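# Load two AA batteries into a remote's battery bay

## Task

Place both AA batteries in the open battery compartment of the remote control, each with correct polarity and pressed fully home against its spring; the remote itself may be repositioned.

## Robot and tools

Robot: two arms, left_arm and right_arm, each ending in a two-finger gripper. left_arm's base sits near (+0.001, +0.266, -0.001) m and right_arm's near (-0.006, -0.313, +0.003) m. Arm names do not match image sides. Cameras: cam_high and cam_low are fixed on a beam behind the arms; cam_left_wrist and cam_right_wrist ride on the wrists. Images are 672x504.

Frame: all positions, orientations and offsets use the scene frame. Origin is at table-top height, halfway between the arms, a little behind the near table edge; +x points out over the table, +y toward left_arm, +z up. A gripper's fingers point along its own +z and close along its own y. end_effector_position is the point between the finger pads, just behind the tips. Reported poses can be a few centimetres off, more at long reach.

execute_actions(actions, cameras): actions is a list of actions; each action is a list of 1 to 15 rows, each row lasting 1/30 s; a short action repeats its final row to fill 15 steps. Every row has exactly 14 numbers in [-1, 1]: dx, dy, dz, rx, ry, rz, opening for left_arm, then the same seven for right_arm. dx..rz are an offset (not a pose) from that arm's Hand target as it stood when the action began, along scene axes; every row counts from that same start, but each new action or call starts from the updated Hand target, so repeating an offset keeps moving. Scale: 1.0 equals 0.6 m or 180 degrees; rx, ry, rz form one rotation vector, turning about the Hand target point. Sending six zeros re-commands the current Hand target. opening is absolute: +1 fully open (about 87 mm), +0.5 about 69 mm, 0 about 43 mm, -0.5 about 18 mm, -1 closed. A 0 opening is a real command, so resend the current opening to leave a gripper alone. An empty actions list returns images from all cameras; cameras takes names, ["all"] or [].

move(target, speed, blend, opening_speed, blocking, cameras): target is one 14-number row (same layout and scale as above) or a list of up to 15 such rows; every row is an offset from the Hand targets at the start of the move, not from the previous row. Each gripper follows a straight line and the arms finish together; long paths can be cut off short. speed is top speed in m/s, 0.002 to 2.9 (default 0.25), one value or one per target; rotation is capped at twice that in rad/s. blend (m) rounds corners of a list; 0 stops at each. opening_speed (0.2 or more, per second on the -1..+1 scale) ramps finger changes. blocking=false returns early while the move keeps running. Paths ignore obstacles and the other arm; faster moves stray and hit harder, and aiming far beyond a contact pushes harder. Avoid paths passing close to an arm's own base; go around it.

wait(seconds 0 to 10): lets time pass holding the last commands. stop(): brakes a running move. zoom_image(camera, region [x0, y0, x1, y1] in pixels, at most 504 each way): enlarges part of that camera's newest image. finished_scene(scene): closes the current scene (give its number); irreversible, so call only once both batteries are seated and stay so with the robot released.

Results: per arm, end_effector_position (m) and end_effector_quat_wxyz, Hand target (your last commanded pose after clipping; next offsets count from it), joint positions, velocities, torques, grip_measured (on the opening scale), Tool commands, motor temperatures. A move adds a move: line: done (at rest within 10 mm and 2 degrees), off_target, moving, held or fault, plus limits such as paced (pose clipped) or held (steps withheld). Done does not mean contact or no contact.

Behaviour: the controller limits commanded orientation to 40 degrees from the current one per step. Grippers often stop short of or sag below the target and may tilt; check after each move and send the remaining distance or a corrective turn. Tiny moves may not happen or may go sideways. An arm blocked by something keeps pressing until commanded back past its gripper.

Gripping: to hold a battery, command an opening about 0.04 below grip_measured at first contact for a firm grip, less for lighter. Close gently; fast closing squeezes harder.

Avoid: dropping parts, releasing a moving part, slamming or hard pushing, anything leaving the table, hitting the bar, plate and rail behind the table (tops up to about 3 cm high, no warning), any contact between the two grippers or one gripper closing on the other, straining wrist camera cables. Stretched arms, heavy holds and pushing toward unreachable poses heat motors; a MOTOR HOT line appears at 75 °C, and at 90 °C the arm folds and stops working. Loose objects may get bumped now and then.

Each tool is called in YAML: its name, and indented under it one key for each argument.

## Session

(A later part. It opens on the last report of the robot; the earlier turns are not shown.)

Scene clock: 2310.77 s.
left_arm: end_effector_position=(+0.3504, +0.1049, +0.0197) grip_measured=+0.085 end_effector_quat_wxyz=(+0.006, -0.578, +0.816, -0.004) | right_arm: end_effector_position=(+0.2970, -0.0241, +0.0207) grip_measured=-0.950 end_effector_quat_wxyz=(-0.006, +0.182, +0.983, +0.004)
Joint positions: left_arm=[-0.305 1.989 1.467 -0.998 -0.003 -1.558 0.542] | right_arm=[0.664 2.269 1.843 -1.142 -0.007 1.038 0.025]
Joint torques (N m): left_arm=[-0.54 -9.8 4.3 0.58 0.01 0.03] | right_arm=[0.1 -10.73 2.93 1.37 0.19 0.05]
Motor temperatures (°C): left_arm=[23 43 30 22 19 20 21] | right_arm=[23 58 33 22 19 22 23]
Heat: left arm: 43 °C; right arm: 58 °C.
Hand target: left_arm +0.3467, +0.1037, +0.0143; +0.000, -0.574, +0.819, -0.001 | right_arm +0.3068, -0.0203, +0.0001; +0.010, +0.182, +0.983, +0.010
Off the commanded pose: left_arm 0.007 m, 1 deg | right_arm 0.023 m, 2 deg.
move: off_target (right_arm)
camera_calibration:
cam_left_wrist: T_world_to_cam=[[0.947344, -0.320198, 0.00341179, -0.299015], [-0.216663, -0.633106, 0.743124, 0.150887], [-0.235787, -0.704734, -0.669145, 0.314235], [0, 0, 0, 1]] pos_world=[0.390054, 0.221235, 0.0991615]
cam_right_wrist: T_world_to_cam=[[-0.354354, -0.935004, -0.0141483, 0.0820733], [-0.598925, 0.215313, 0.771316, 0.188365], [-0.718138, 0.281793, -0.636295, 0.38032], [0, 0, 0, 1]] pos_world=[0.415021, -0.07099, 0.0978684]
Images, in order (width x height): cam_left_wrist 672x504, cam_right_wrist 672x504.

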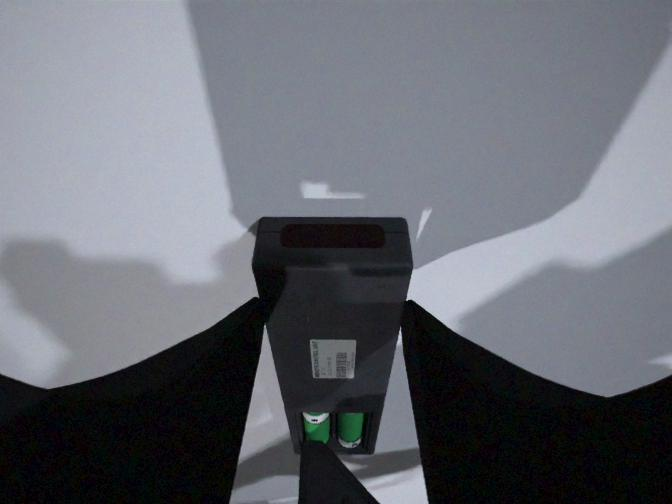

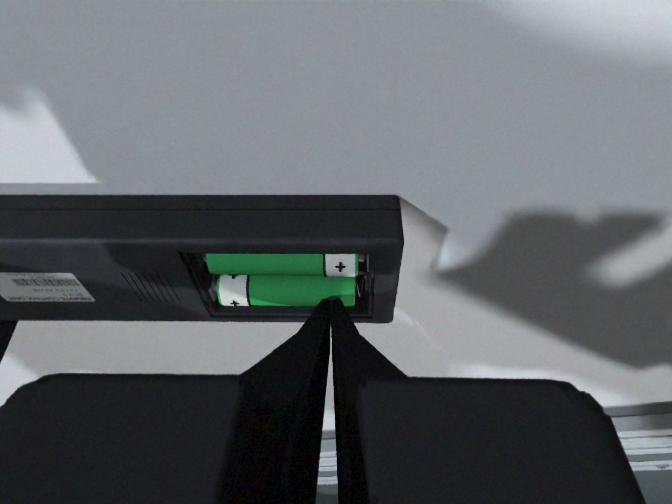

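move:
  target:
    - [0,0,0,0,0,0,0.02,0,0,0.075,0,0,0,-0.95]
    - [0,0,0,0,0,0,0.02,0.0488,0.0453,0.075,0,0,0,-0.95]
    - [0,0,0,0,0,0,0.02,0.0488,0.0453,0.0132,0,0,0,-0.95]
    - [0,0,0,0,0,0,0.02,0.0342,0.0063,0.0132,0,0,0,-0.95]
  speed: [0.1,0.1,0.08,0.05]
  cameras: ["cam_right_wrist"]

zoom_image:
  camera: "cam_right_wrist"
  region: [200, 220, 420, 340]

Scene clock: 2359.63 s.
left_arm: end_effector_position=(+0.3504, +0.1049, +0.0197) grip_measured=+0.085 end_effector_quat_wxyz=(+0.006, -0.578, +0.816, -0.004) | right_arm: end_effector_position=(+0.3321, -0.0014, +0.0207) grip_measured=-0.950 end_effector_quat_wxyz=(+0.014, +0.186, +0.982, +0.040)
Joint positions: left_arm=[-0.305 1.989 1.467 -0.998 -0.003 -1.558 0.542] | right_arm=[0.648 2.365 2.01 -1.133 -0.025 1.033 0.025]
Joint torques (N m): left_arm=[-0.55 -9.76 4.3 0.58 -0.01 0.04] | right_arm=[-0.4 -13.45 3.02 0.47 0.32 -0.1]
Heat: left arm: 43 °C; right arm: 54 °C.
Hand target: left_arm +0.3467, +0.1037, +0.0143; +0.000, -0.574, +0.819, -0.001 | right_arm +0.3273, -0.0165, +0.0080; +0.010, +0.182, +0.983, +0.010
Off the commanded pose: left_arm 0.007 m, 1 deg | right_arm 0.020 m, 3 deg.
move: off_target (right_arm)
camera_calibration:
cam_right_wrist: T_world_to_cam=[[-0.361537, -0.927871, -0.0913577, 0.119719], [-0.63654, 0.174045, 0.751349, 0.217377], [-0.681255, 0.329793, -0.653551, 0.387289], [0, 0, 0, 1]] pos_world=[0.445494, -0.0544751, 0.100724]
Images, in order (width x height): cam_right_wrist 672x504.

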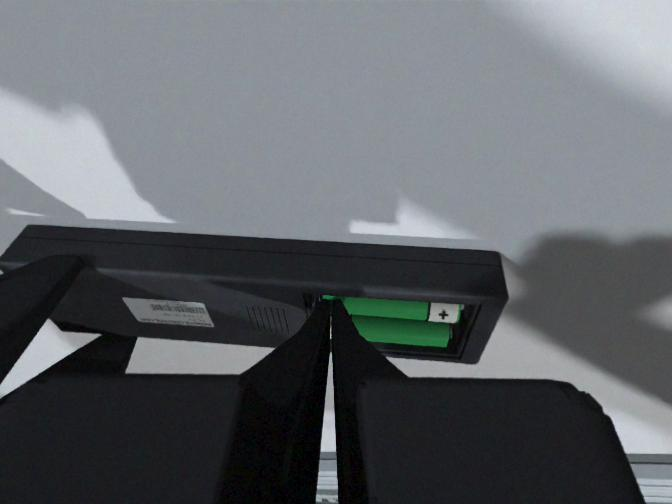

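Scaled by 2.291.

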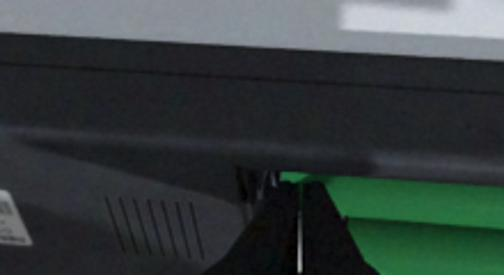

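zoom_image:
  camera: "cam_right_wrist"
  region: [420, 280, 480, 360]

zoom_image:
  camera: "cam_right_wrist"
  region: [290, 270, 360, 330]

Scaled by 6.300.

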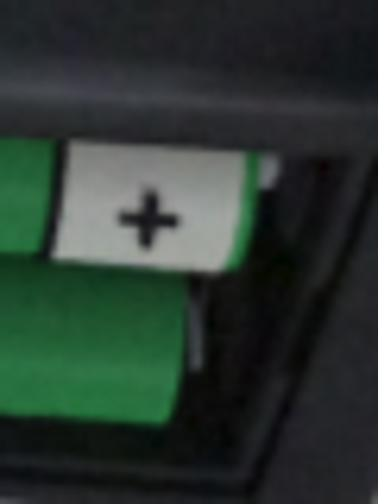

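Scaled by 7.200.

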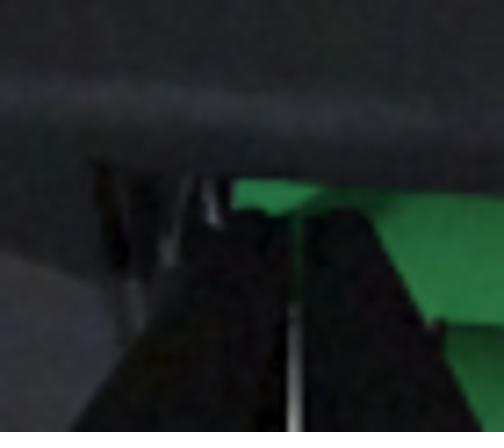

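move:
  target:
    - [0,0,0,0,0,0,0.02,0.008,0.0252,0.1,0,0,0,-0.95]
    - [0,0,0,0,0,0,0.02,-0.1238,0.016,0.09,0,0,0,-0.95]
    - [0,0,0,0,0,0,0.02,-0.1238,0.016,0.02,0,0,0,-0.95]
  speed: [0.1,0.15,0.1]
  cameras: ["cam_right_wrist"]

zoom_image:
  camera: "cam_right_wrist"
  region: [200, 60, 450, 200]

Scene clock: 2394.27 s.
left_arm: end_effector_position=(+0.3503, +0.1046, +0.0198) grip_measured=+0.085 end_effector_quat_wxyz=(+0.005, -0.578, +0.816, -0.005) | right_arm: end_effector_position=(+0.2485, -0.0091, +0.0179) grip_measured=-0.950 end_effector_quat_wxyz=(-0.003, +0.176, +0.984, +0.003)
Joint positions: left_arm=[-0.305 1.989 1.467 -0.998 -0.002 -1.557 0.542] | right_arm=[0.769 2.164 1.657 -1.058 -0.001 1.131 0.025]
Joint torques (N m): left_arm=[-0.61 -9.77 4.3 0.59 -0.01 0.02] | right_arm=[0.31 -13.35 5.19 0.65 0.16 0.19]
Motor temperatures (°C): left_arm=[23 43 30 22 19 20 21] | right_arm=[23 58 31 22 19 22 22]
Heat: left arm: 43 °C; right arm: 58 °C.
Hand target: left_arm +0.3467, +0.1037, +0.0143; +0.000, -0.574, +0.819, -0.001 | right_arm +0.2531, -0.0070, +0.0199; +0.010, +0.182, +0.983, +0.010
Off the commanded pose: left_arm 0.007 m, 1 deg | right_arm 0.005 m, 2 deg.
move: done
camera_calibration:
cam_right_wrist: T_world_to_cam=[[-0.343168, -0.939162, -0.0145042, 0.076043], [-0.605954, 0.209562, 0.767401, 0.159976], [-0.717674, 0.272136, -0.641004, 0.339373], [0, 0, 0, 1]] pos_world=[0.366593, -0.0544639, 0.095877]
Images, in order (width x height): cam_right_wrist 672x504.

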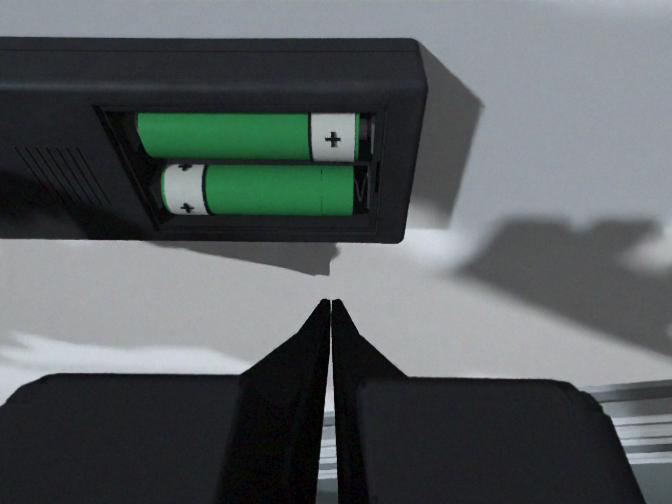

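Scaled by 2.016.

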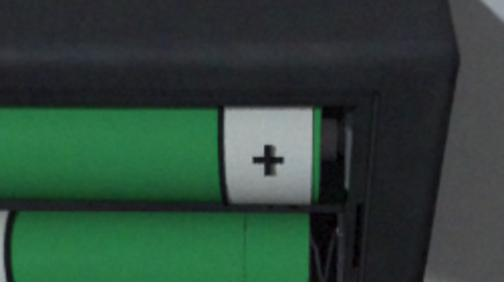

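Excellent view. Zoom more.

zoom_image:
  camera: "cam_right_wrist"
  region: [335, 95, 395, 225]

zoom_image:
  camera: "cam_right_wrist"
  region: [100, 100, 210, 230]

Scaled by 3.877.

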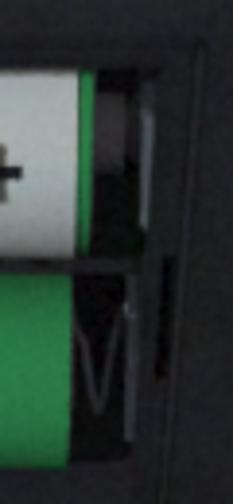

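Scaled by 3.877.

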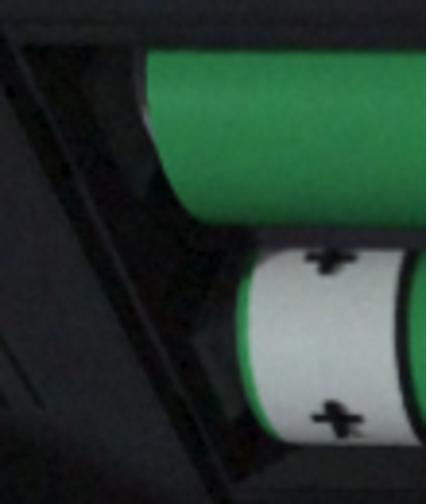

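move:
  target: [0,0,0,0,0,0,0.02,0.014,0.0393,0.005,0,0,0,-0.95]
  speed: 0.1
  cameras: ["cam_right_wrist"]

zoom_image:
  camera: "cam_right_wrist"
  region: [220, 90, 340, 230]

zoom_image:
  camera: "cam_right_wrist"
  region: [420, 90, 540, 230]

Scene clock: 2425.90 s.
left_arm: end_effector_position=(+0.3503, +0.1046, +0.0198) grip_measured=+0.085 end_effector_quat_wxyz=(+0.005, -0.578, +0.816, -0.005) | right_arm: end_effector_position=(+0.2590, +0.0137, +0.0235) grip_measured=-0.950 end_effector_quat_wxyz=(+0.005, +0.178, +0.984, +0.016)
Joint positions: left_arm=[-0.305 1.989 1.467 -0.998 -0.002 -1.557 0.542] | right_arm=[0.789 2.222 1.776 -1.09 -0.001 1.156 0.025]
Joint torques (N m): left_arm=[-0.58 -9.78 4.31 0.58 -0.02 0.01] | right_arm=[0.87 -11.17 8.35 0.36 0.18 0.19]
Motor temperatures (°C): left_arm=[23 42 30 22 19 20 21] | right_arm=[23 59 32 22 19 21 22]
Heat: left arm: 42 °C; right arm: 59 °C.
Hand target: left_arm +0.3467, +0.1037, +0.0143; +0.000, -0.574, +0.819, -0.001 | right_arm +0.2614, +0.0167, +0.0229; +0.010, +0.182, +0.983, +0.010
Off the commanded pose: left_arm 0.007 m, 1 deg | right_arm 0.004 m, 1 deg.
move: done
camera_calibration:
cam_right_wrist: T_world_to_cam=[[-0.347157, -0.936896, -0.0413286, 0.102733], [-0.620507, 0.196433, 0.759201, 0.161433], [-0.703174, 0.289207, -0.649543, 0.340471], [0, 0, 0, 1]] pos_world=[0.375245, -0.0339275, 0.102836]
Images, in order (width x height): cam_right_wrist 672x504.

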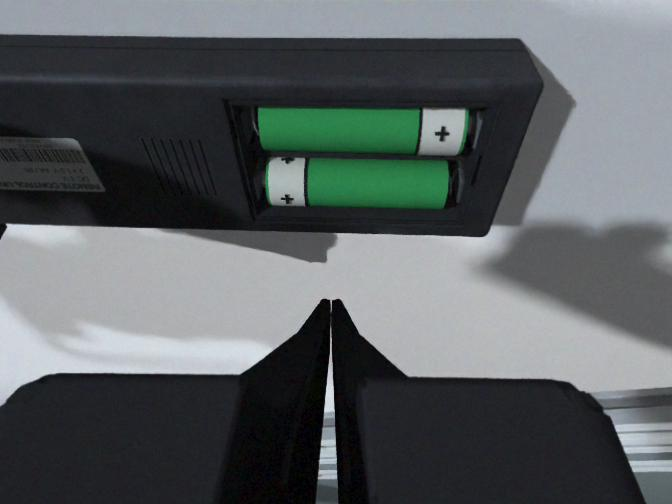

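Scaled by 3.600.

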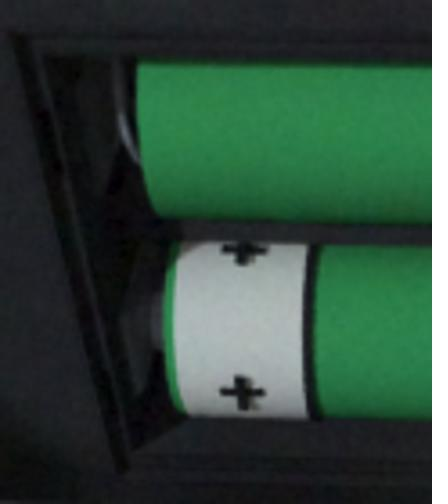

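Scaled by 3.600.

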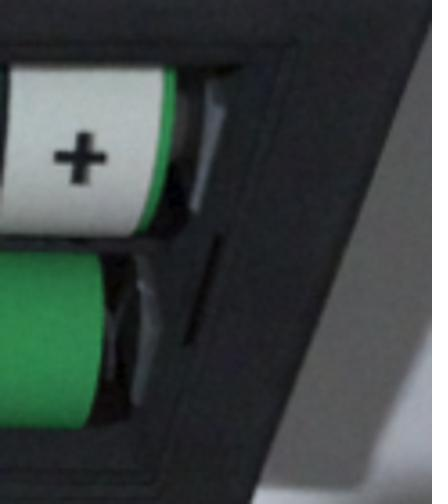

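zoom_image:
  camera: "cam_right_wrist"
  region: [235, 140, 285, 215]

zoom_image:
  camera: "cam_right_wrist"
  region: [450, 100, 500, 165]

Scaled by 6.720.

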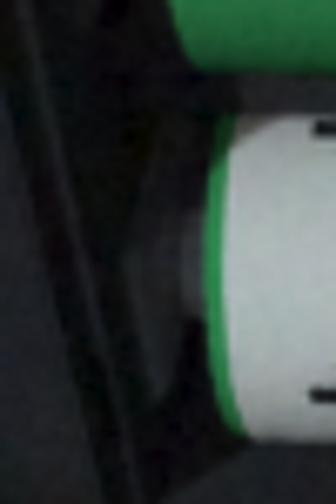

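Scaled by 7.754.

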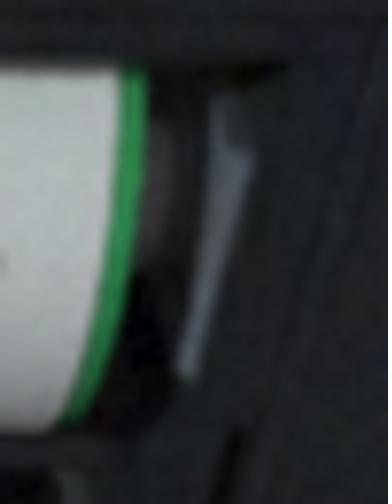

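zoom_image:
  camera: "cam_right_wrist"
  region: [248, 160, 273, 205]

zoom_image:
  camera: "cam_right_wrist"
  region: [440, 150, 475, 215]

zoom_image:
  camera: "cam_right_wrist"
  region: [240, 95, 275, 160]

Scaled by 11.200.

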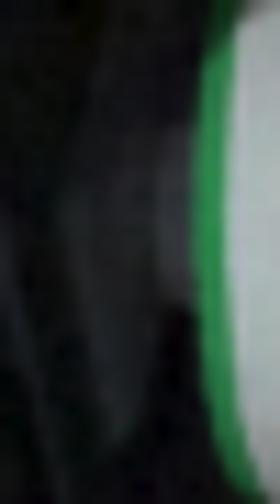

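Scaled by 7.754.

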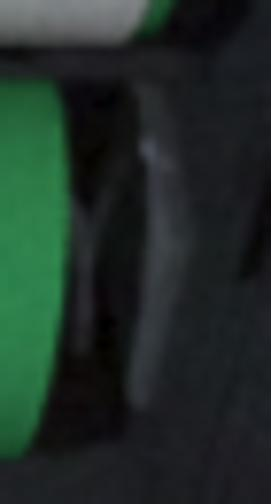

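Scaled by 7.754.

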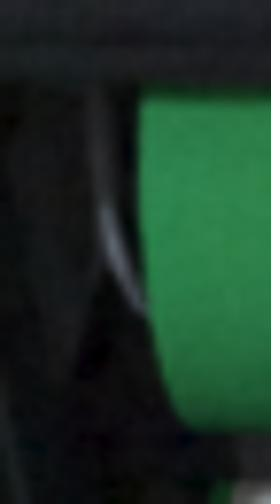

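move:
  target:
    - [0,0,0,0,0,0,0.02,0,0,0.075,0,0,0,-0.95]
    - [0,0,0,0,0,0,0.02,0.1185,-0.0295,0.07,0,0,0,-0.95]
    - [0,0,0,0,0,0,0.02,0.1185,-0.0295,-0.0182,0,0,0,-0.95]
    - [0,0,0,0,0,0,0.02,0.0985,-0.0845,-0.0182,0,0,0,-0.95]
  speed: [0.12,0.15,0.08,0.06]
  cameras: ["cam_right_wrist"]

zoom_image:
  camera: "cam_right_wrist"
  region: [300, 220, 500, 350]

Scene clock: 2507.90 s.
left_arm: end_effector_position=(+0.3499, +0.1040, +0.0199) grip_measured=+0.085 end_effector_quat_wxyz=(+0.004, -0.576, +0.817, -0.005) | right_arm: end_effector_position=(+0.3251, -0.0156, +0.0212) grip_measured=-0.950 end_effector_quat_wxyz=(+0.011, +0.186, +0.982, +0.043)
Joint positions: left_arm=[-0.306 1.989 1.467 -0.998 0 -1.553 0.542] | right_arm=[0.63 2.299 1.896 -1.085 -0.035 1.015 0.025]
Joint torques (N m): left_arm=[-0.46 -9.78 4.31 0.57 -0.04 -0.01] | right_arm=[-0.65 -13.71 3.12 0.35 0.43 -0.13]
Motor temperatures (°C): left_arm=[23 42 30 22 19 20 21] | right_arm=[23 55 36 21 19 21 22]
Heat: left arm: 42 °C; right arm: 55 °C.
Hand target: left_arm +0.3467, +0.1037, +0.0143; +0.000, -0.574, +0.819, -0.001 | right_arm +0.3205, -0.0340, +0.0120; +0.010, +0.182, +0.983, +0.010
Off the commanded pose: left_arm 0.006 m, 1 deg | right_arm 0.021 m, 4 deg.
move: off_target (right_arm)
camera_calibration:
cam_right_wrist: T_world_to_cam=[[-0.361208, -0.927451, -0.096768, 0.104153], [-0.633301, 0.167821, 0.755491, 0.213837], [-0.684441, 0.334172, -0.647974, 0.388436], [0, 0, 0, 1]] pos_world=[0.438906, -0.0690943, 0.100223]
Images, in order (width x height): cam_right_wrist 672x504.

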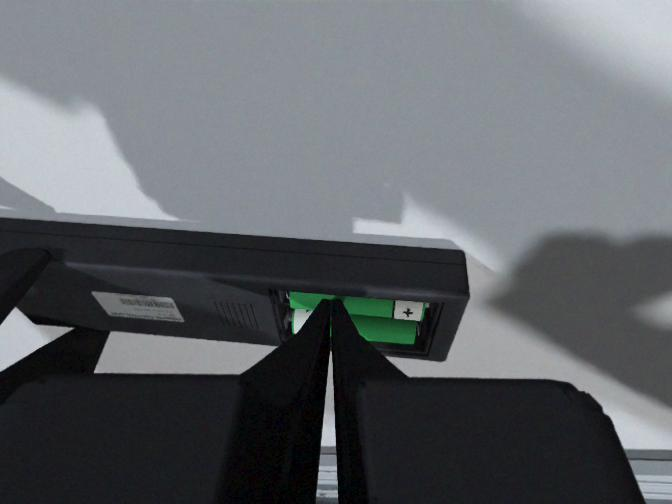

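Scaled by 2.520.

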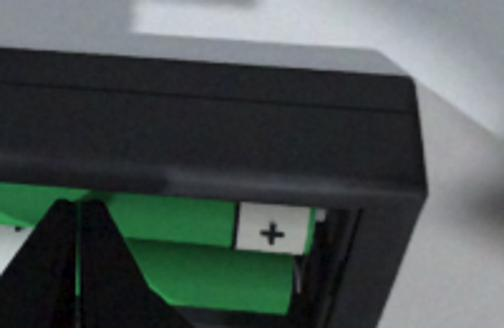

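move:
  target:
    - [0,0,0,0,0,0,0.02,-0.003,-0.008,0.01,0,0,0,-0.95]
    - [0,0,0,0,0,0,0.02,-0.003,-0.008,0.02,0,0,0,-0.95]
  speed: 0.03
  cameras: ["cam_right_wrist"]

zoom_image:
  camera: "cam_right_wrist"
  region: [300, 220, 500, 350]

Scene clock: 2520.80 s.
left_arm: end_effector_position=(+0.3499, +0.1040, +0.0199) grip_measured=+0.085 end_effector_quat_wxyz=(+0.004, -0.576, +0.817, -0.005) | right_arm: end_effector_position=(+0.3231, -0.0199, +0.0216) grip_measured=-0.950 end_effector_quat_wxyz=(+0.009, +0.185, +0.982, +0.041)
Joint positions: left_arm=[-0.306 1.989 1.467 -0.998 0 -1.553 0.542] | right_arm=[0.625 2.287 1.876 -1.083 -0.035 1.007 0.025]
Joint torques (N m): left_arm=[-0.49 -9.78 4.29 0.58 -0.03 0] | right_arm=[-0.81 -15.15 4.75 0.04 0.41 -0.11]
Motor temperatures (°C): left_arm=[23 42 30 22 19 20 21] | right_arm=[23 58 34 21 19 22 22]
Heat: left arm: 42 °C; right arm: 58 °C.
Hand target: left_arm +0.3467, +0.1037, +0.0143; +0.000, -0.574, +0.819, -0.001 | right_arm +0.3187, -0.0388, +0.0240; +0.010, +0.182, +0.983, +0.010
Off the commanded pose: left_arm 0.006 m, 1 deg | right_arm 0.019 m, 3 deg.
move: off_target (right_arm)
camera_calibration:
cam_right_wrist: T_world_to_cam=[[-0.3591, -0.928754, -0.0919926, 0.0984871], [-0.630534, 0.168755, 0.757594, 0.212062], [-0.688094, 0.330056, -0.646211, 0.389825], [0, 0, 0, 1]] pos_world=[0.437315, -0.0729802, 0.100313]
Images, in order (width x height): cam_right_wrist 672x504.

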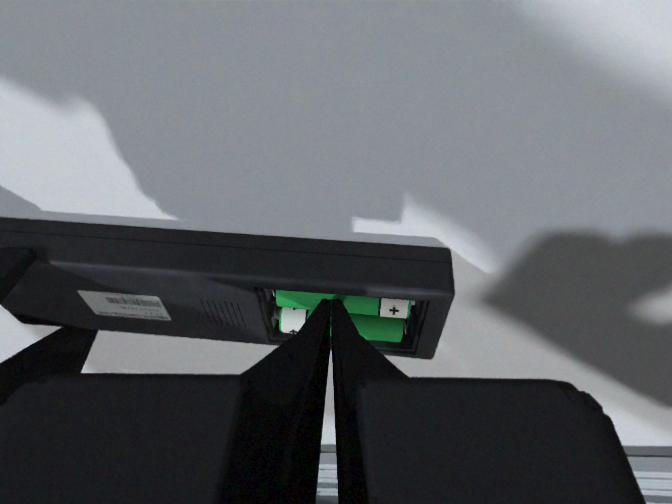

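Scaled by 2.520.

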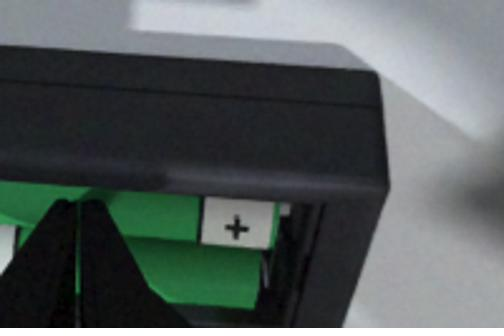

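move:
  target:
    - [0,0,0,0,0,0,0.02,0.0073,0.0315,0.08,0,0,0,-0.95]
    - [0,0,0,0,0,0,0.02,-0.1062,0.0463,0.07,0,0,0,-0.95]
    - [0,0,0,0,0,0,0.02,-0.1062,0.0463,-0.01,0,0,0,-0.95]
  speed: [0.1,0.15,0.1]
  cameras: ["cam_right_wrist"]

zoom_image:
  camera: "cam_right_wrist"
  region: [335, 90, 385, 230]

zoom_image:
  camera: "cam_right_wrist"
  region: [100, 90, 400, 230]

Scene clock: 2573.83 s.
left_arm: end_effector_position=(+0.3499, +0.1040, +0.0199) grip_measured=+0.085 end_effector_quat_wxyz=(+0.004, -0.576, +0.817, -0.005) | right_arm: end_effector_position=(+0.2501, -0.0124, +0.0177) grip_measured=-0.950 end_effector_quat_wxyz=(-0.002, +0.175, +0.985, +0.005)
Joint positions: left_arm=[-0.306 1.989 1.467 -0.998 0 -1.553 0.542] | right_arm=[0.76 2.156 1.644 -1.049 -0.002 1.121 0.025]
Joint torques (N m): left_arm=[-0.47 -9.77 4.27 0.58 -0.03 -0.01] | right_arm=[0.12 -12.88 5.19 0.62 0.17 0.19]
Motor temperatures (°C): left_arm=[23 42 30 22 19 20 21] | right_arm=[23 61 32 21 19 22 22]
Heat: left arm: 42 °C; right arm: 61 °C.
Hand target: left_arm +0.3467, +0.1037, +0.0143; +0.000, -0.574, +0.819, -0.001 | right_arm +0.2550, -0.0110, +0.0181; +0.010, +0.182, +0.983, +0.011
Off the commanded pose: left_arm 0.006 m, 1 deg | right_arm 0.005 m, 2 deg.
move: done
camera_calibration:
cam_right_wrist: T_world_to_cam=[[-0.340985, -0.939888, -0.0184223, 0.073038], [-0.608578, 0.205767, 0.76635, 0.162484], [-0.716493, 0.272525, -0.642159, 0.340819], [0, 0, 0, 1]] pos_world=[0.367983, -0.057668, 0.0956855]
Images, in order (width x height): cam_right_wrist 672x504.

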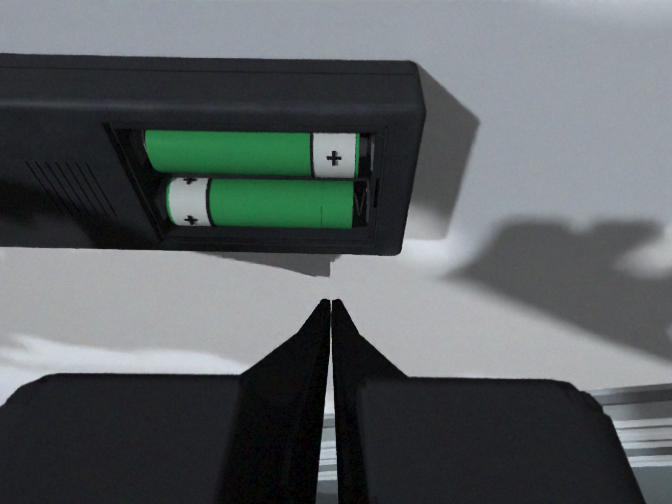

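Scaled by 3.600.

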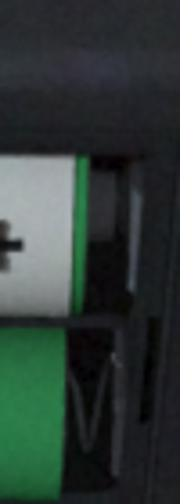

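Scaled by 1.680.

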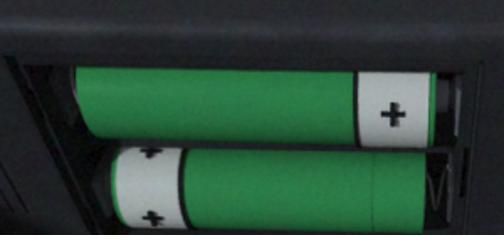

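zoom_image:
  camera: "cam_right_wrist"
  region: [350, 128, 385, 180]

zoom_image:
  camera: "cam_right_wrist"
  region: [345, 175, 385, 235]

zoom_image:
  camera: "cam_right_wrist"
  region: [120, 120, 180, 200]

zoom_image:
  camera: "cam_right_wrist"
  region: [140, 170, 185, 230]

Scaled by 9.692.

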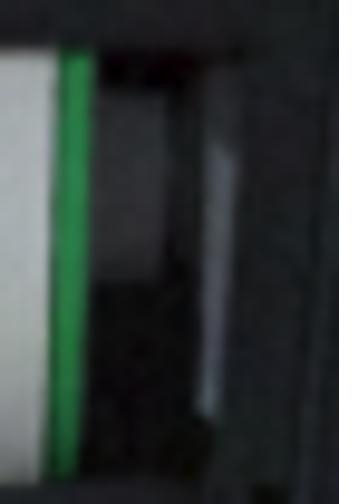

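Scaled by 8.400.

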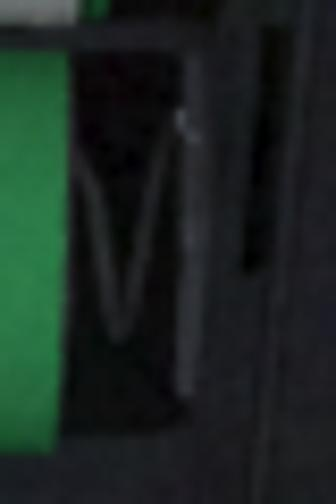

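Scaled by 6.300.

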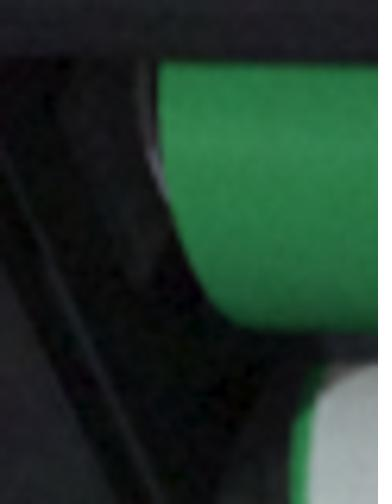

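Scaled by 8.400.

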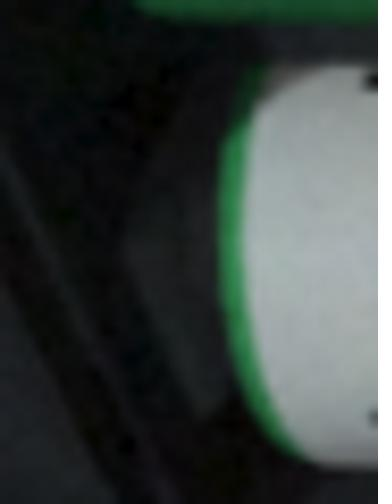

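move:
  target:
    - [0,0,0,0,0,0,0.02,0,0,0.08,0,0,0,-0.95]
    - [0,0,0,0,0,0,0.02,0.1192,-0.0225,0.075,0,0,0,-0.95]
    - [0,0,0,0,0,0,0.02,0.1192,-0.0225,-0.0068,0,0,0,-0.95]
  speed: [0.12,0.15,0.08]
  cameras: ["cam_right_wrist"]

zoom_image:
  camera: "cam_right_wrist"
  region: [200, 220, 440, 340]

Scene clock: 2647.23 s.
left_arm: end_effector_position=(+0.3499, +0.1040, +0.0199) grip_measured=+0.085 end_effector_quat_wxyz=(+0.004, -0.576, +0.817, -0.005) | right_arm: end_effector_position=(+0.3213, -0.0283, +0.0224) grip_measured=-0.950 end_effector_quat_wxyz=(+0.000, +0.187, +0.982, +0.007)
Joint positions: left_arm=[-0.306 1.989 1.467 -0.998 0 -1.553 0.542] | right_arm=[0.625 2.326 1.949 -1.179 -0.002 1.01 0.025]
Joint torques (N m): left_arm=[-0.49 -9.76 4.27 0.58 -0.04 -0.02] | right_arm=[0.59 -12.29 5.45 0.86 0.13 0]
Motor temperatures (°C): left_arm=[23 42 30 22 19 20 21] | right_arm=[23 54 33 21 19 22 22]
Heat: left arm: 42 °C; right arm: 54 °C.
Hand target: left_arm +0.3467, +0.1037, +0.0143; +0.000, -0.574, +0.819, -0.001 | right_arm +0.3265, -0.0246, +0.0140; +0.010, +0.182, +0.983, +0.010
Off the commanded pose: left_arm 0.006 m, 1 deg | right_arm 0.011 m, 1 deg.
move: off_target (right_arm)
camera_calibration:
cam_right_wrist: T_world_to_cam=[[-0.364912, -0.930785, -0.0218669, 0.0904238], [-0.606343, 0.219761, 0.764233, 0.205248], [-0.706532, 0.292136, -0.644569, 0.396661], [0, 0, 0, 1]] pos_world=[0.437701, -0.0768194, 0.100795]
Images, in order (width x height): cam_right_wrist 672x504.

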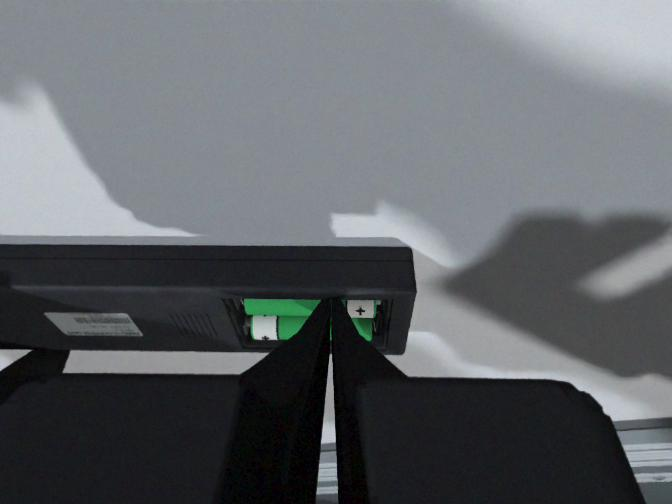

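Scaled by 2.100.

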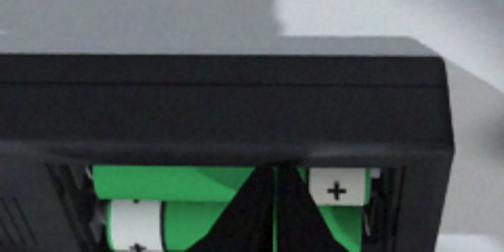

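zoom_image:
  camera: "cam_right_wrist"
  region: [360, 285, 400, 345]

move:
  target: [0,0,0,0,0,0,0.02,0.0171,0.047,-0.003,0,0,0,-0.95]
  speed: 0.05
  cameras: ["cam_right_wrist"]

zoom_image:
  camera: "cam_right_wrist"
  region: [200, 220, 440, 340]

Scaled by 8.400.

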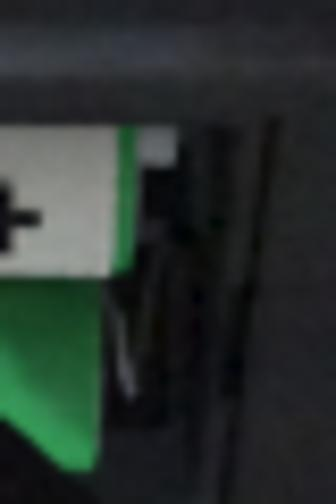

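Scene clock: 2652.33 s.
left_arm: end_effector_position=(+0.3499, +0.1040, +0.0199) grip_measured=+0.085 end_effector_quat_wxyz=(+0.004, -0.576, +0.817, -0.005) | right_arm: end_effector_position=(+0.3328, -0.0013, +0.0217) grip_measured=-0.950 end_effector_quat_wxyz=(+0.006, +0.177, +0.984, +0.014)
Joint positions: left_arm=[-0.306 1.989 1.467 -0.998 0 -1.553 0.542] | right_arm=[0.657 2.435 2.139 -1.242 -0.002 1.022 0.025]
Joint torques (N m): left_arm=[-0.47 -9.77 4.29 0.58 -0.04 -0.01] | right_arm=[0.81 -11.48 7.84 0.6 0.14 0.21]
Heat: left arm: 42 °C; right arm: 54 °C.
Hand target: left_arm +0.3467, +0.1037, +0.0143; +0.000, -0.574, +0.819, -0.001 | right_arm +0.3368, +0.0037, +0.0122; +0.010, +0.182, +0.983, +0.010
Off the commanded pose: left_arm 0.006 m, 1 deg | right_arm 0.011 m, 1 deg.
move: off_target (right_arm)
camera_calibration:
cam_right_wrist: T_world_to_cam=[[-0.34536, -0.937724, -0.0374325, 0.113601], [-0.621418, 0.198612, 0.757887, 0.211977], [-0.703254, 0.285005, -0.651311, 0.395564], [0, 0, 0, 1]] pos_world=[0.449141, -0.0483126, 0.101233]
Images, in order (width x height): cam_right_wrist 672x504.

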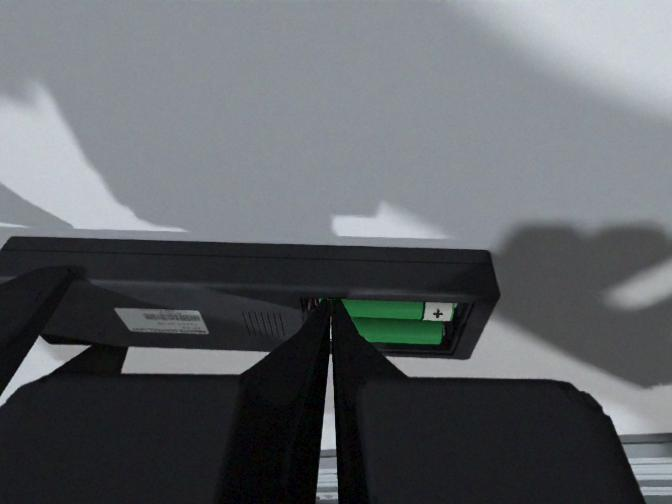

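Scaled by 2.100.

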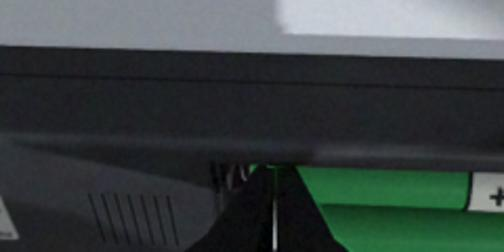

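zoom_image:
  camera: "cam_right_wrist"
  region: [410, 285, 480, 355]

zoom_image:
  camera: "cam_right_wrist"
  region: [290, 280, 350, 340]

Scaled by 7.200.

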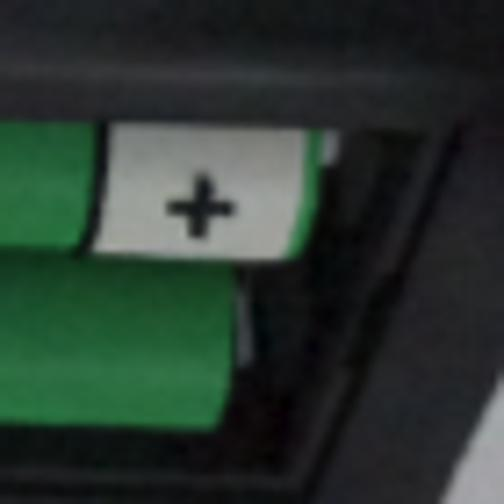

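Scaled by 8.400.

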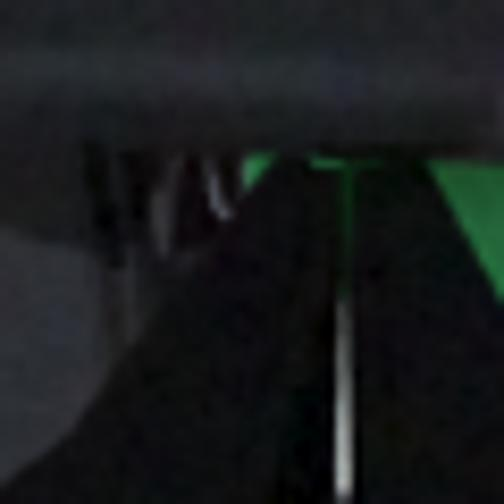

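move:
  target:
    - [0,0,0,0,0,0,0.42,0,0,0.0917,0,0,0,-0.95]
    - [0,0,0.17,0,0,0,0.42,-0.1363,-0.0245,0.085,0,0,0,-0.95]
    - [-0.033,0.1667,0.17,0,0,0,0.42,-0.1363,-0.0245,0.0105,0,0,0,-0.95]
  speed: [0.1,0.12,0.15]
  cameras: ["cam_right_wrist","cam_left_wrist","cam_high"]

Scene clock: 2688.83 s.
left_arm: end_effector_position=(+0.3275, +0.2041, +0.1101) grip_measured=+0.420 end_effector_quat_wxyz=(-0.007, -0.575, +0.818, +0.012) | right_arm: end_effector_position=(+0.2510, -0.0145, +0.0138) grip_measured=-0.950 end_effector_quat_wxyz=(-0.005, +0.177, +0.984, +0.001)
Joint positions: left_arm=[-0.043 1.811 1.584 -1.334 0 -1.288 0.71] | right_arm=[0.755 2.167 1.645 -1.05 -0.001 1.121 0.025]
Joint torques (N m): left_arm=[0.28 -11.55 4.27 0.56 0.09 0.02] | right_arm=[0.64 -14.05 5.15 0.62 0.17 0.19]
Motor temperatures (°C): left_arm=[23 43 30 22 19 20 21] | right_arm=[23 56 33 21 19 22 22]
Heat: left arm: 43 °C; right arm: 56 °C.
Hand target: left_arm +0.3270, +0.2037, +0.1162; +0.000, -0.574, +0.819, -0.001 | right_arm +0.2550, -0.0110, +0.0185; +0.010, +0.182, +0.983, +0.010
Off the commanded pose: left_arm 0.006 m, 2 deg | right_arm 0.007 m, 2 deg.
move: done
camera_calibration:
cam_left_wrist: T_world_to_cam=[[0.944079, -0.327478, -0.038385, -0.238679], [-0.192031, -0.640734, 0.74336, 0.135111], [-0.268028, -0.694419, -0.66779, 0.447577], [0, 0, 0, 1]] pos_world=[0.37124, 0.319214, 0.189289]
cam_right_wrist: T_world_to_cam=[[-0.346428, -0.938041, -0.0082339, 0.0725071], [-0.601488, 0.215383, 0.7693, 0.164759], [-0.719861, 0.27146, -0.638834, 0.34033], [0, 0, 0, 1]] pos_world=[0.369209, -0.0598575, 0.0912626]
Images, in order (width x height): cam_high 672x504, cam_left_wrist 672x504, cam_right_wrist 672x504.

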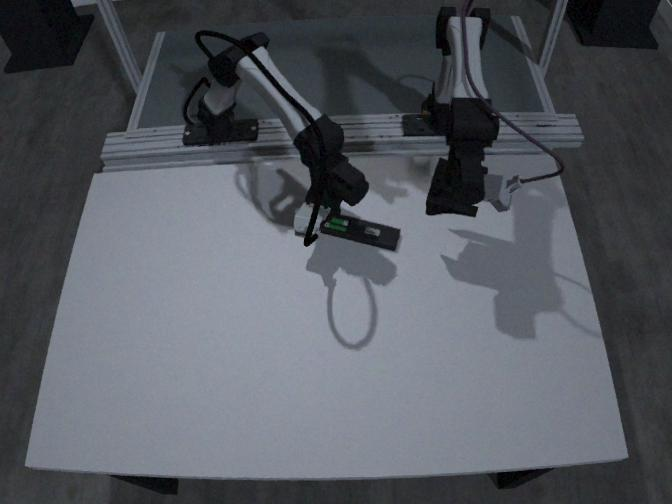

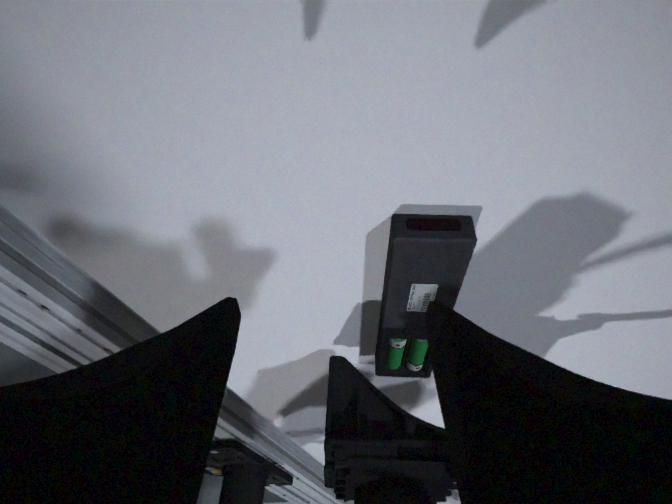

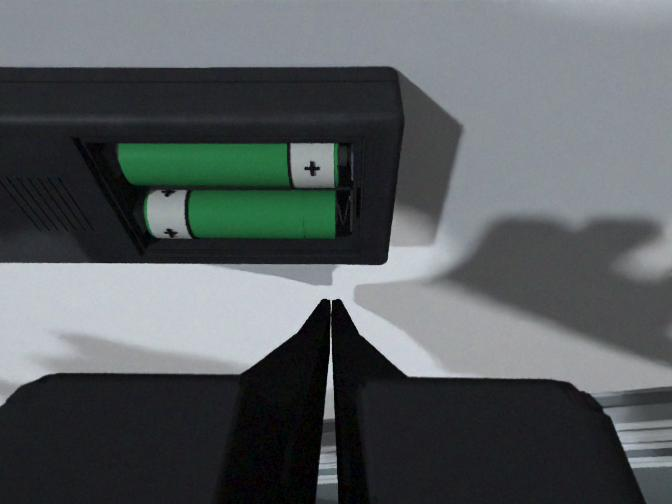

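zoom_image:
  camera: "cam_right_wrist"
  region: [325, 135, 365, 245]

move:
  target: [0,0,0,0,0,0,0.42,0.016,0.0848,0.002,0,0,0,-0.95]
  speed: 0.12
  cameras: ["cam_right_wrist"]

zoom_image:
  camera: "cam_right_wrist"
  region: [300, 80, 360, 240]

Scaled by 4.582.

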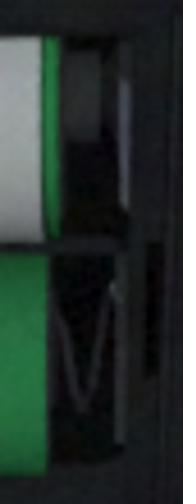

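Scene clock: 2698.40 s.
left_arm: end_effector_position=(+0.3275, +0.2041, +0.1101) grip_measured=+0.420 end_effector_quat_wxyz=(-0.007, -0.575, +0.818, +0.012) | right_arm: end_effector_position=(+0.2617, +0.0378, +0.0209) grip_measured=-0.950 end_effector_quat_wxyz=(+0.005, +0.176, +0.984, +0.016)
Joint positions: left_arm=[-0.043 1.811 1.584 -1.334 0 -1.287 0.71] | right_arm=[0.822 2.307 1.907 -1.136 -0.001 1.186 0.025]
Joint torques (N m): left_arm=[0.28 -11.56 4.29 0.56 0.08 0.02] | right_arm=[0.54 -11.84 8.39 0.29 0.16 0.18]
Motor temperatures (°C): left_arm=[23 44 30 22 19 20 21] | right_arm=[23 56 33 21 19 22 22]
Heat: left arm: 44 °C; right arm: 56 °C.
Hand target: left_arm +0.3269, +0.2037, +0.1163; +0.000, -0.574, +0.819, +0.000 | right_arm +0.2647, +0.0398, +0.0197; +0.010, +0.182, +0.983, +0.011
Off the commanded pose: left_arm 0.006 m, 2 deg | right_arm 0.004 m, 1 deg.
move: done
camera_calibration:
cam_right_wrist: T_world_to_cam=[[-0.344336, -0.937901, -0.0421333, 0.125459], [-0.621318, 0.194004, 0.759161, 0.160711], [-0.703844, 0.287585, -0.649537, 0.333864], [0, 0, 0, 1]] pos_world=[0.378041, -0.0095243, 0.100138]
Images, in order (width x height): cam_right_wrist 672x504.

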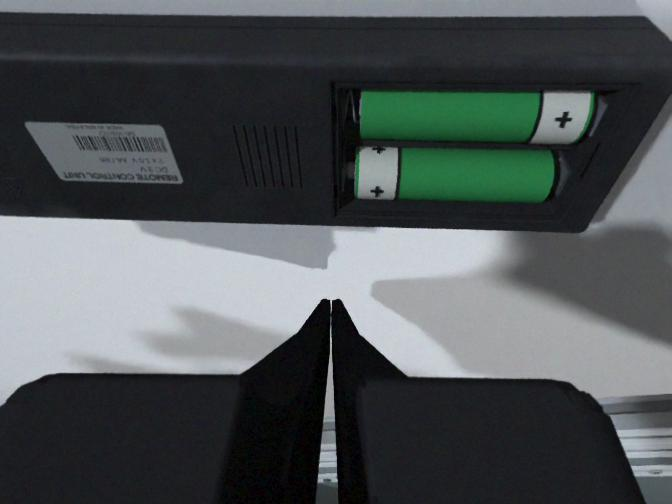

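Scaled by 3.150.

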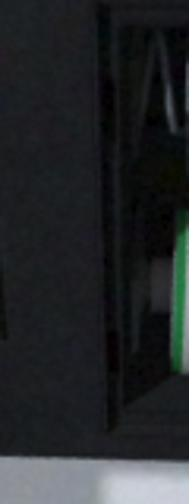

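Great view of the inner wall.

zoom_image:
  camera: "cam_right_wrist"
  region: [330, 135, 375, 215]

zoom_image:
  camera: "cam_right_wrist"
  region: [330, 80, 375, 150]

Scaled by 6.300.

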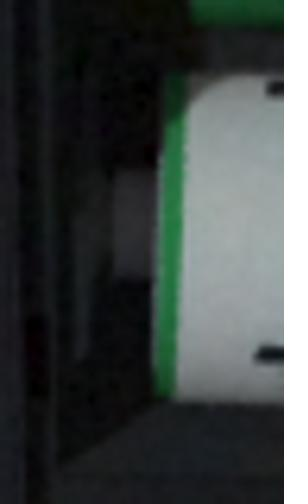

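Scaled by 7.200.

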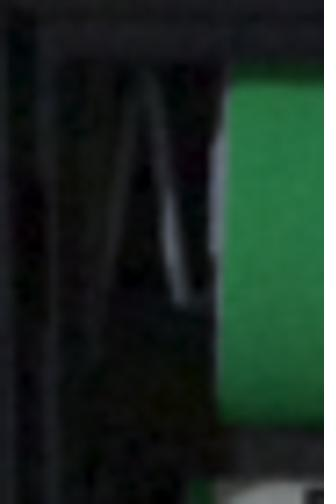

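zoom_image:
  camera: "cam_right_wrist"
  region: [330, 75, 480, 235]

zoom_image:
  camera: "cam_right_wrist"
  region: [460, 75, 620, 235]

Scaled by 3.150.

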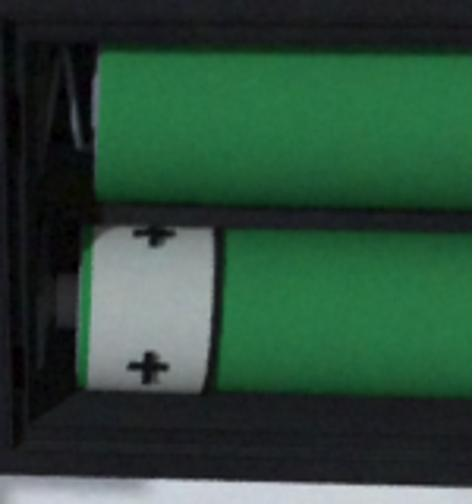

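Scaled by 3.150.

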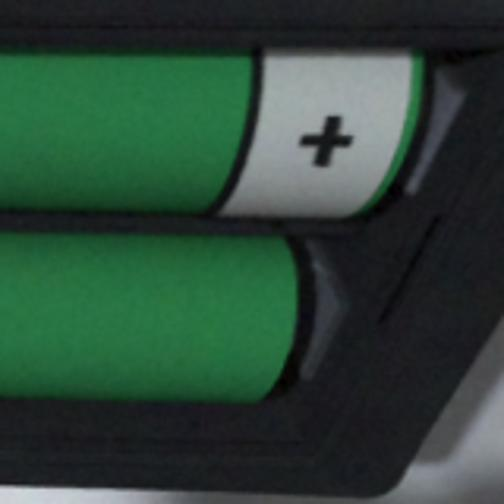

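move:
  target:
    - [0,0,0,0,0,0,0.42,0,0,0.0672,0,0,0,-0.95]
    - [0,0,0,0,0,0,0.42,0.098,-0.1038,0.0672,0,0,0,0.4]
  speed: [0.12,0.15]
  cameras: ["cam_right_wrist","cam_left_wrist"]

Scene clock: 2829.87 s.
left_arm: end_effector_position=(+0.3275, +0.2041, +0.1101) grip_measured=+0.420 end_effector_quat_wxyz=(-0.007, -0.575, +0.818, +0.012) | right_arm: end_effector_position=(+0.3221, -0.0251, +0.0572) grip_measured=+0.400 end_effector_quat_wxyz=(+0.006, +0.189, +0.982, +0.011)
Joint positions: left_arm=[-0.043 1.811 1.584 -1.334 0 -1.287 0.71] | right_arm=[0.631 2.307 2.055 -1.29 0.001 1.02 0.7]
Joint torques (N m): left_arm=[0.29 -11.52 4.3 0.57 0.09 0.03] | right_arm=[0.83 -12.68 8.43 0.31 0.11 -0.02]
Motor temperatures (°C): left_arm=[23 49 30 22 19 20 20] | right_arm=[23 53 37 21 19 22 22]
Heat: left arm: 49 °C; right arm: 53 °C.
Hand target: left_arm +0.3269, +0.2037, +0.1162; +0.000, -0.574, +0.819, +0.000 | right_arm +0.3235, -0.0225, +0.0600; +0.010, +0.182, +0.983, +0.010
Off the commanded pose: left_arm 0.006 m, 2 deg | right_arm 0.004 m, 1 deg.
move: done
camera_calibration:
cam_left_wrist: T_world_to_cam=[[0.943811, -0.328243, -0.0384232, -0.238456], [-0.192499, -0.640522, 0.743421, 0.135161], [-0.268634, -0.694253, -0.667719, 0.447693], [0, 0, 0, 1]] pos_world=[0.371341, 0.319114, 0.189289]
cam_right_wrist: T_world_to_cam=[[-0.368287, -0.929132, -0.0328536, 0.0961822], [-0.615455, 0.217162, 0.757665, 0.181662], [-0.696836, 0.299258, -0.651816, 0.416229], [0, 0, 0, 1]] pos_world=[0.437271, -0.0746439, 0.136826]
Images, in order (width x height): cam_left_wrist 672x504, cam_right_wrist 672x504.

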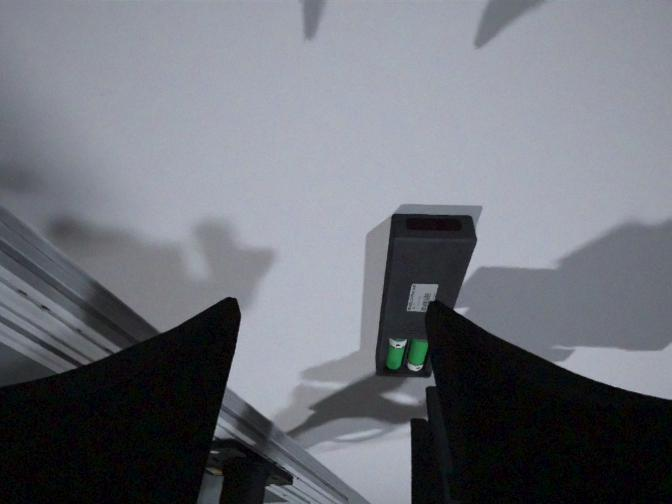

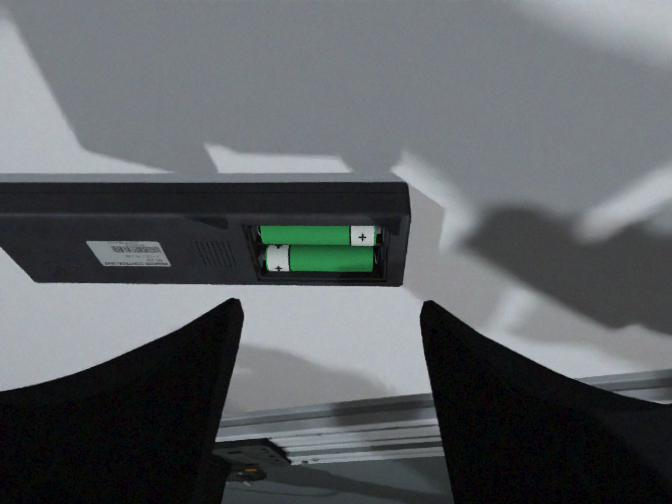

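zoom_image:
  camera: "cam_right_wrist"
  region: [215, 205, 295, 325]

zoom_image:
  camera: "cam_right_wrist"
  region: [360, 205, 450, 325]

Scaled by 4.200.

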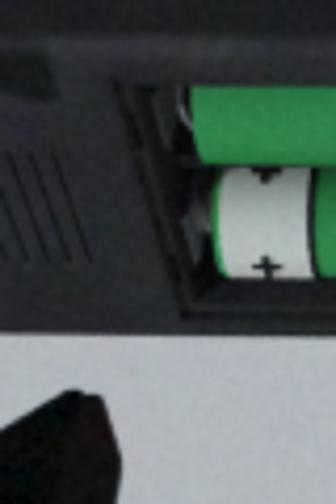

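Scaled by 4.200.

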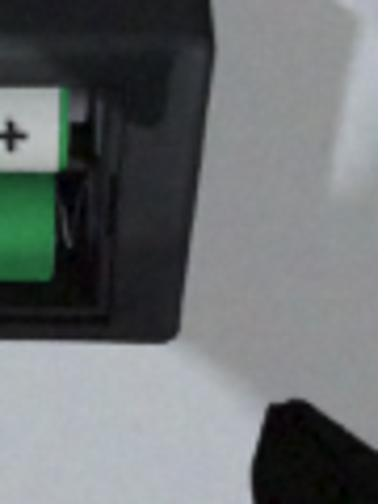

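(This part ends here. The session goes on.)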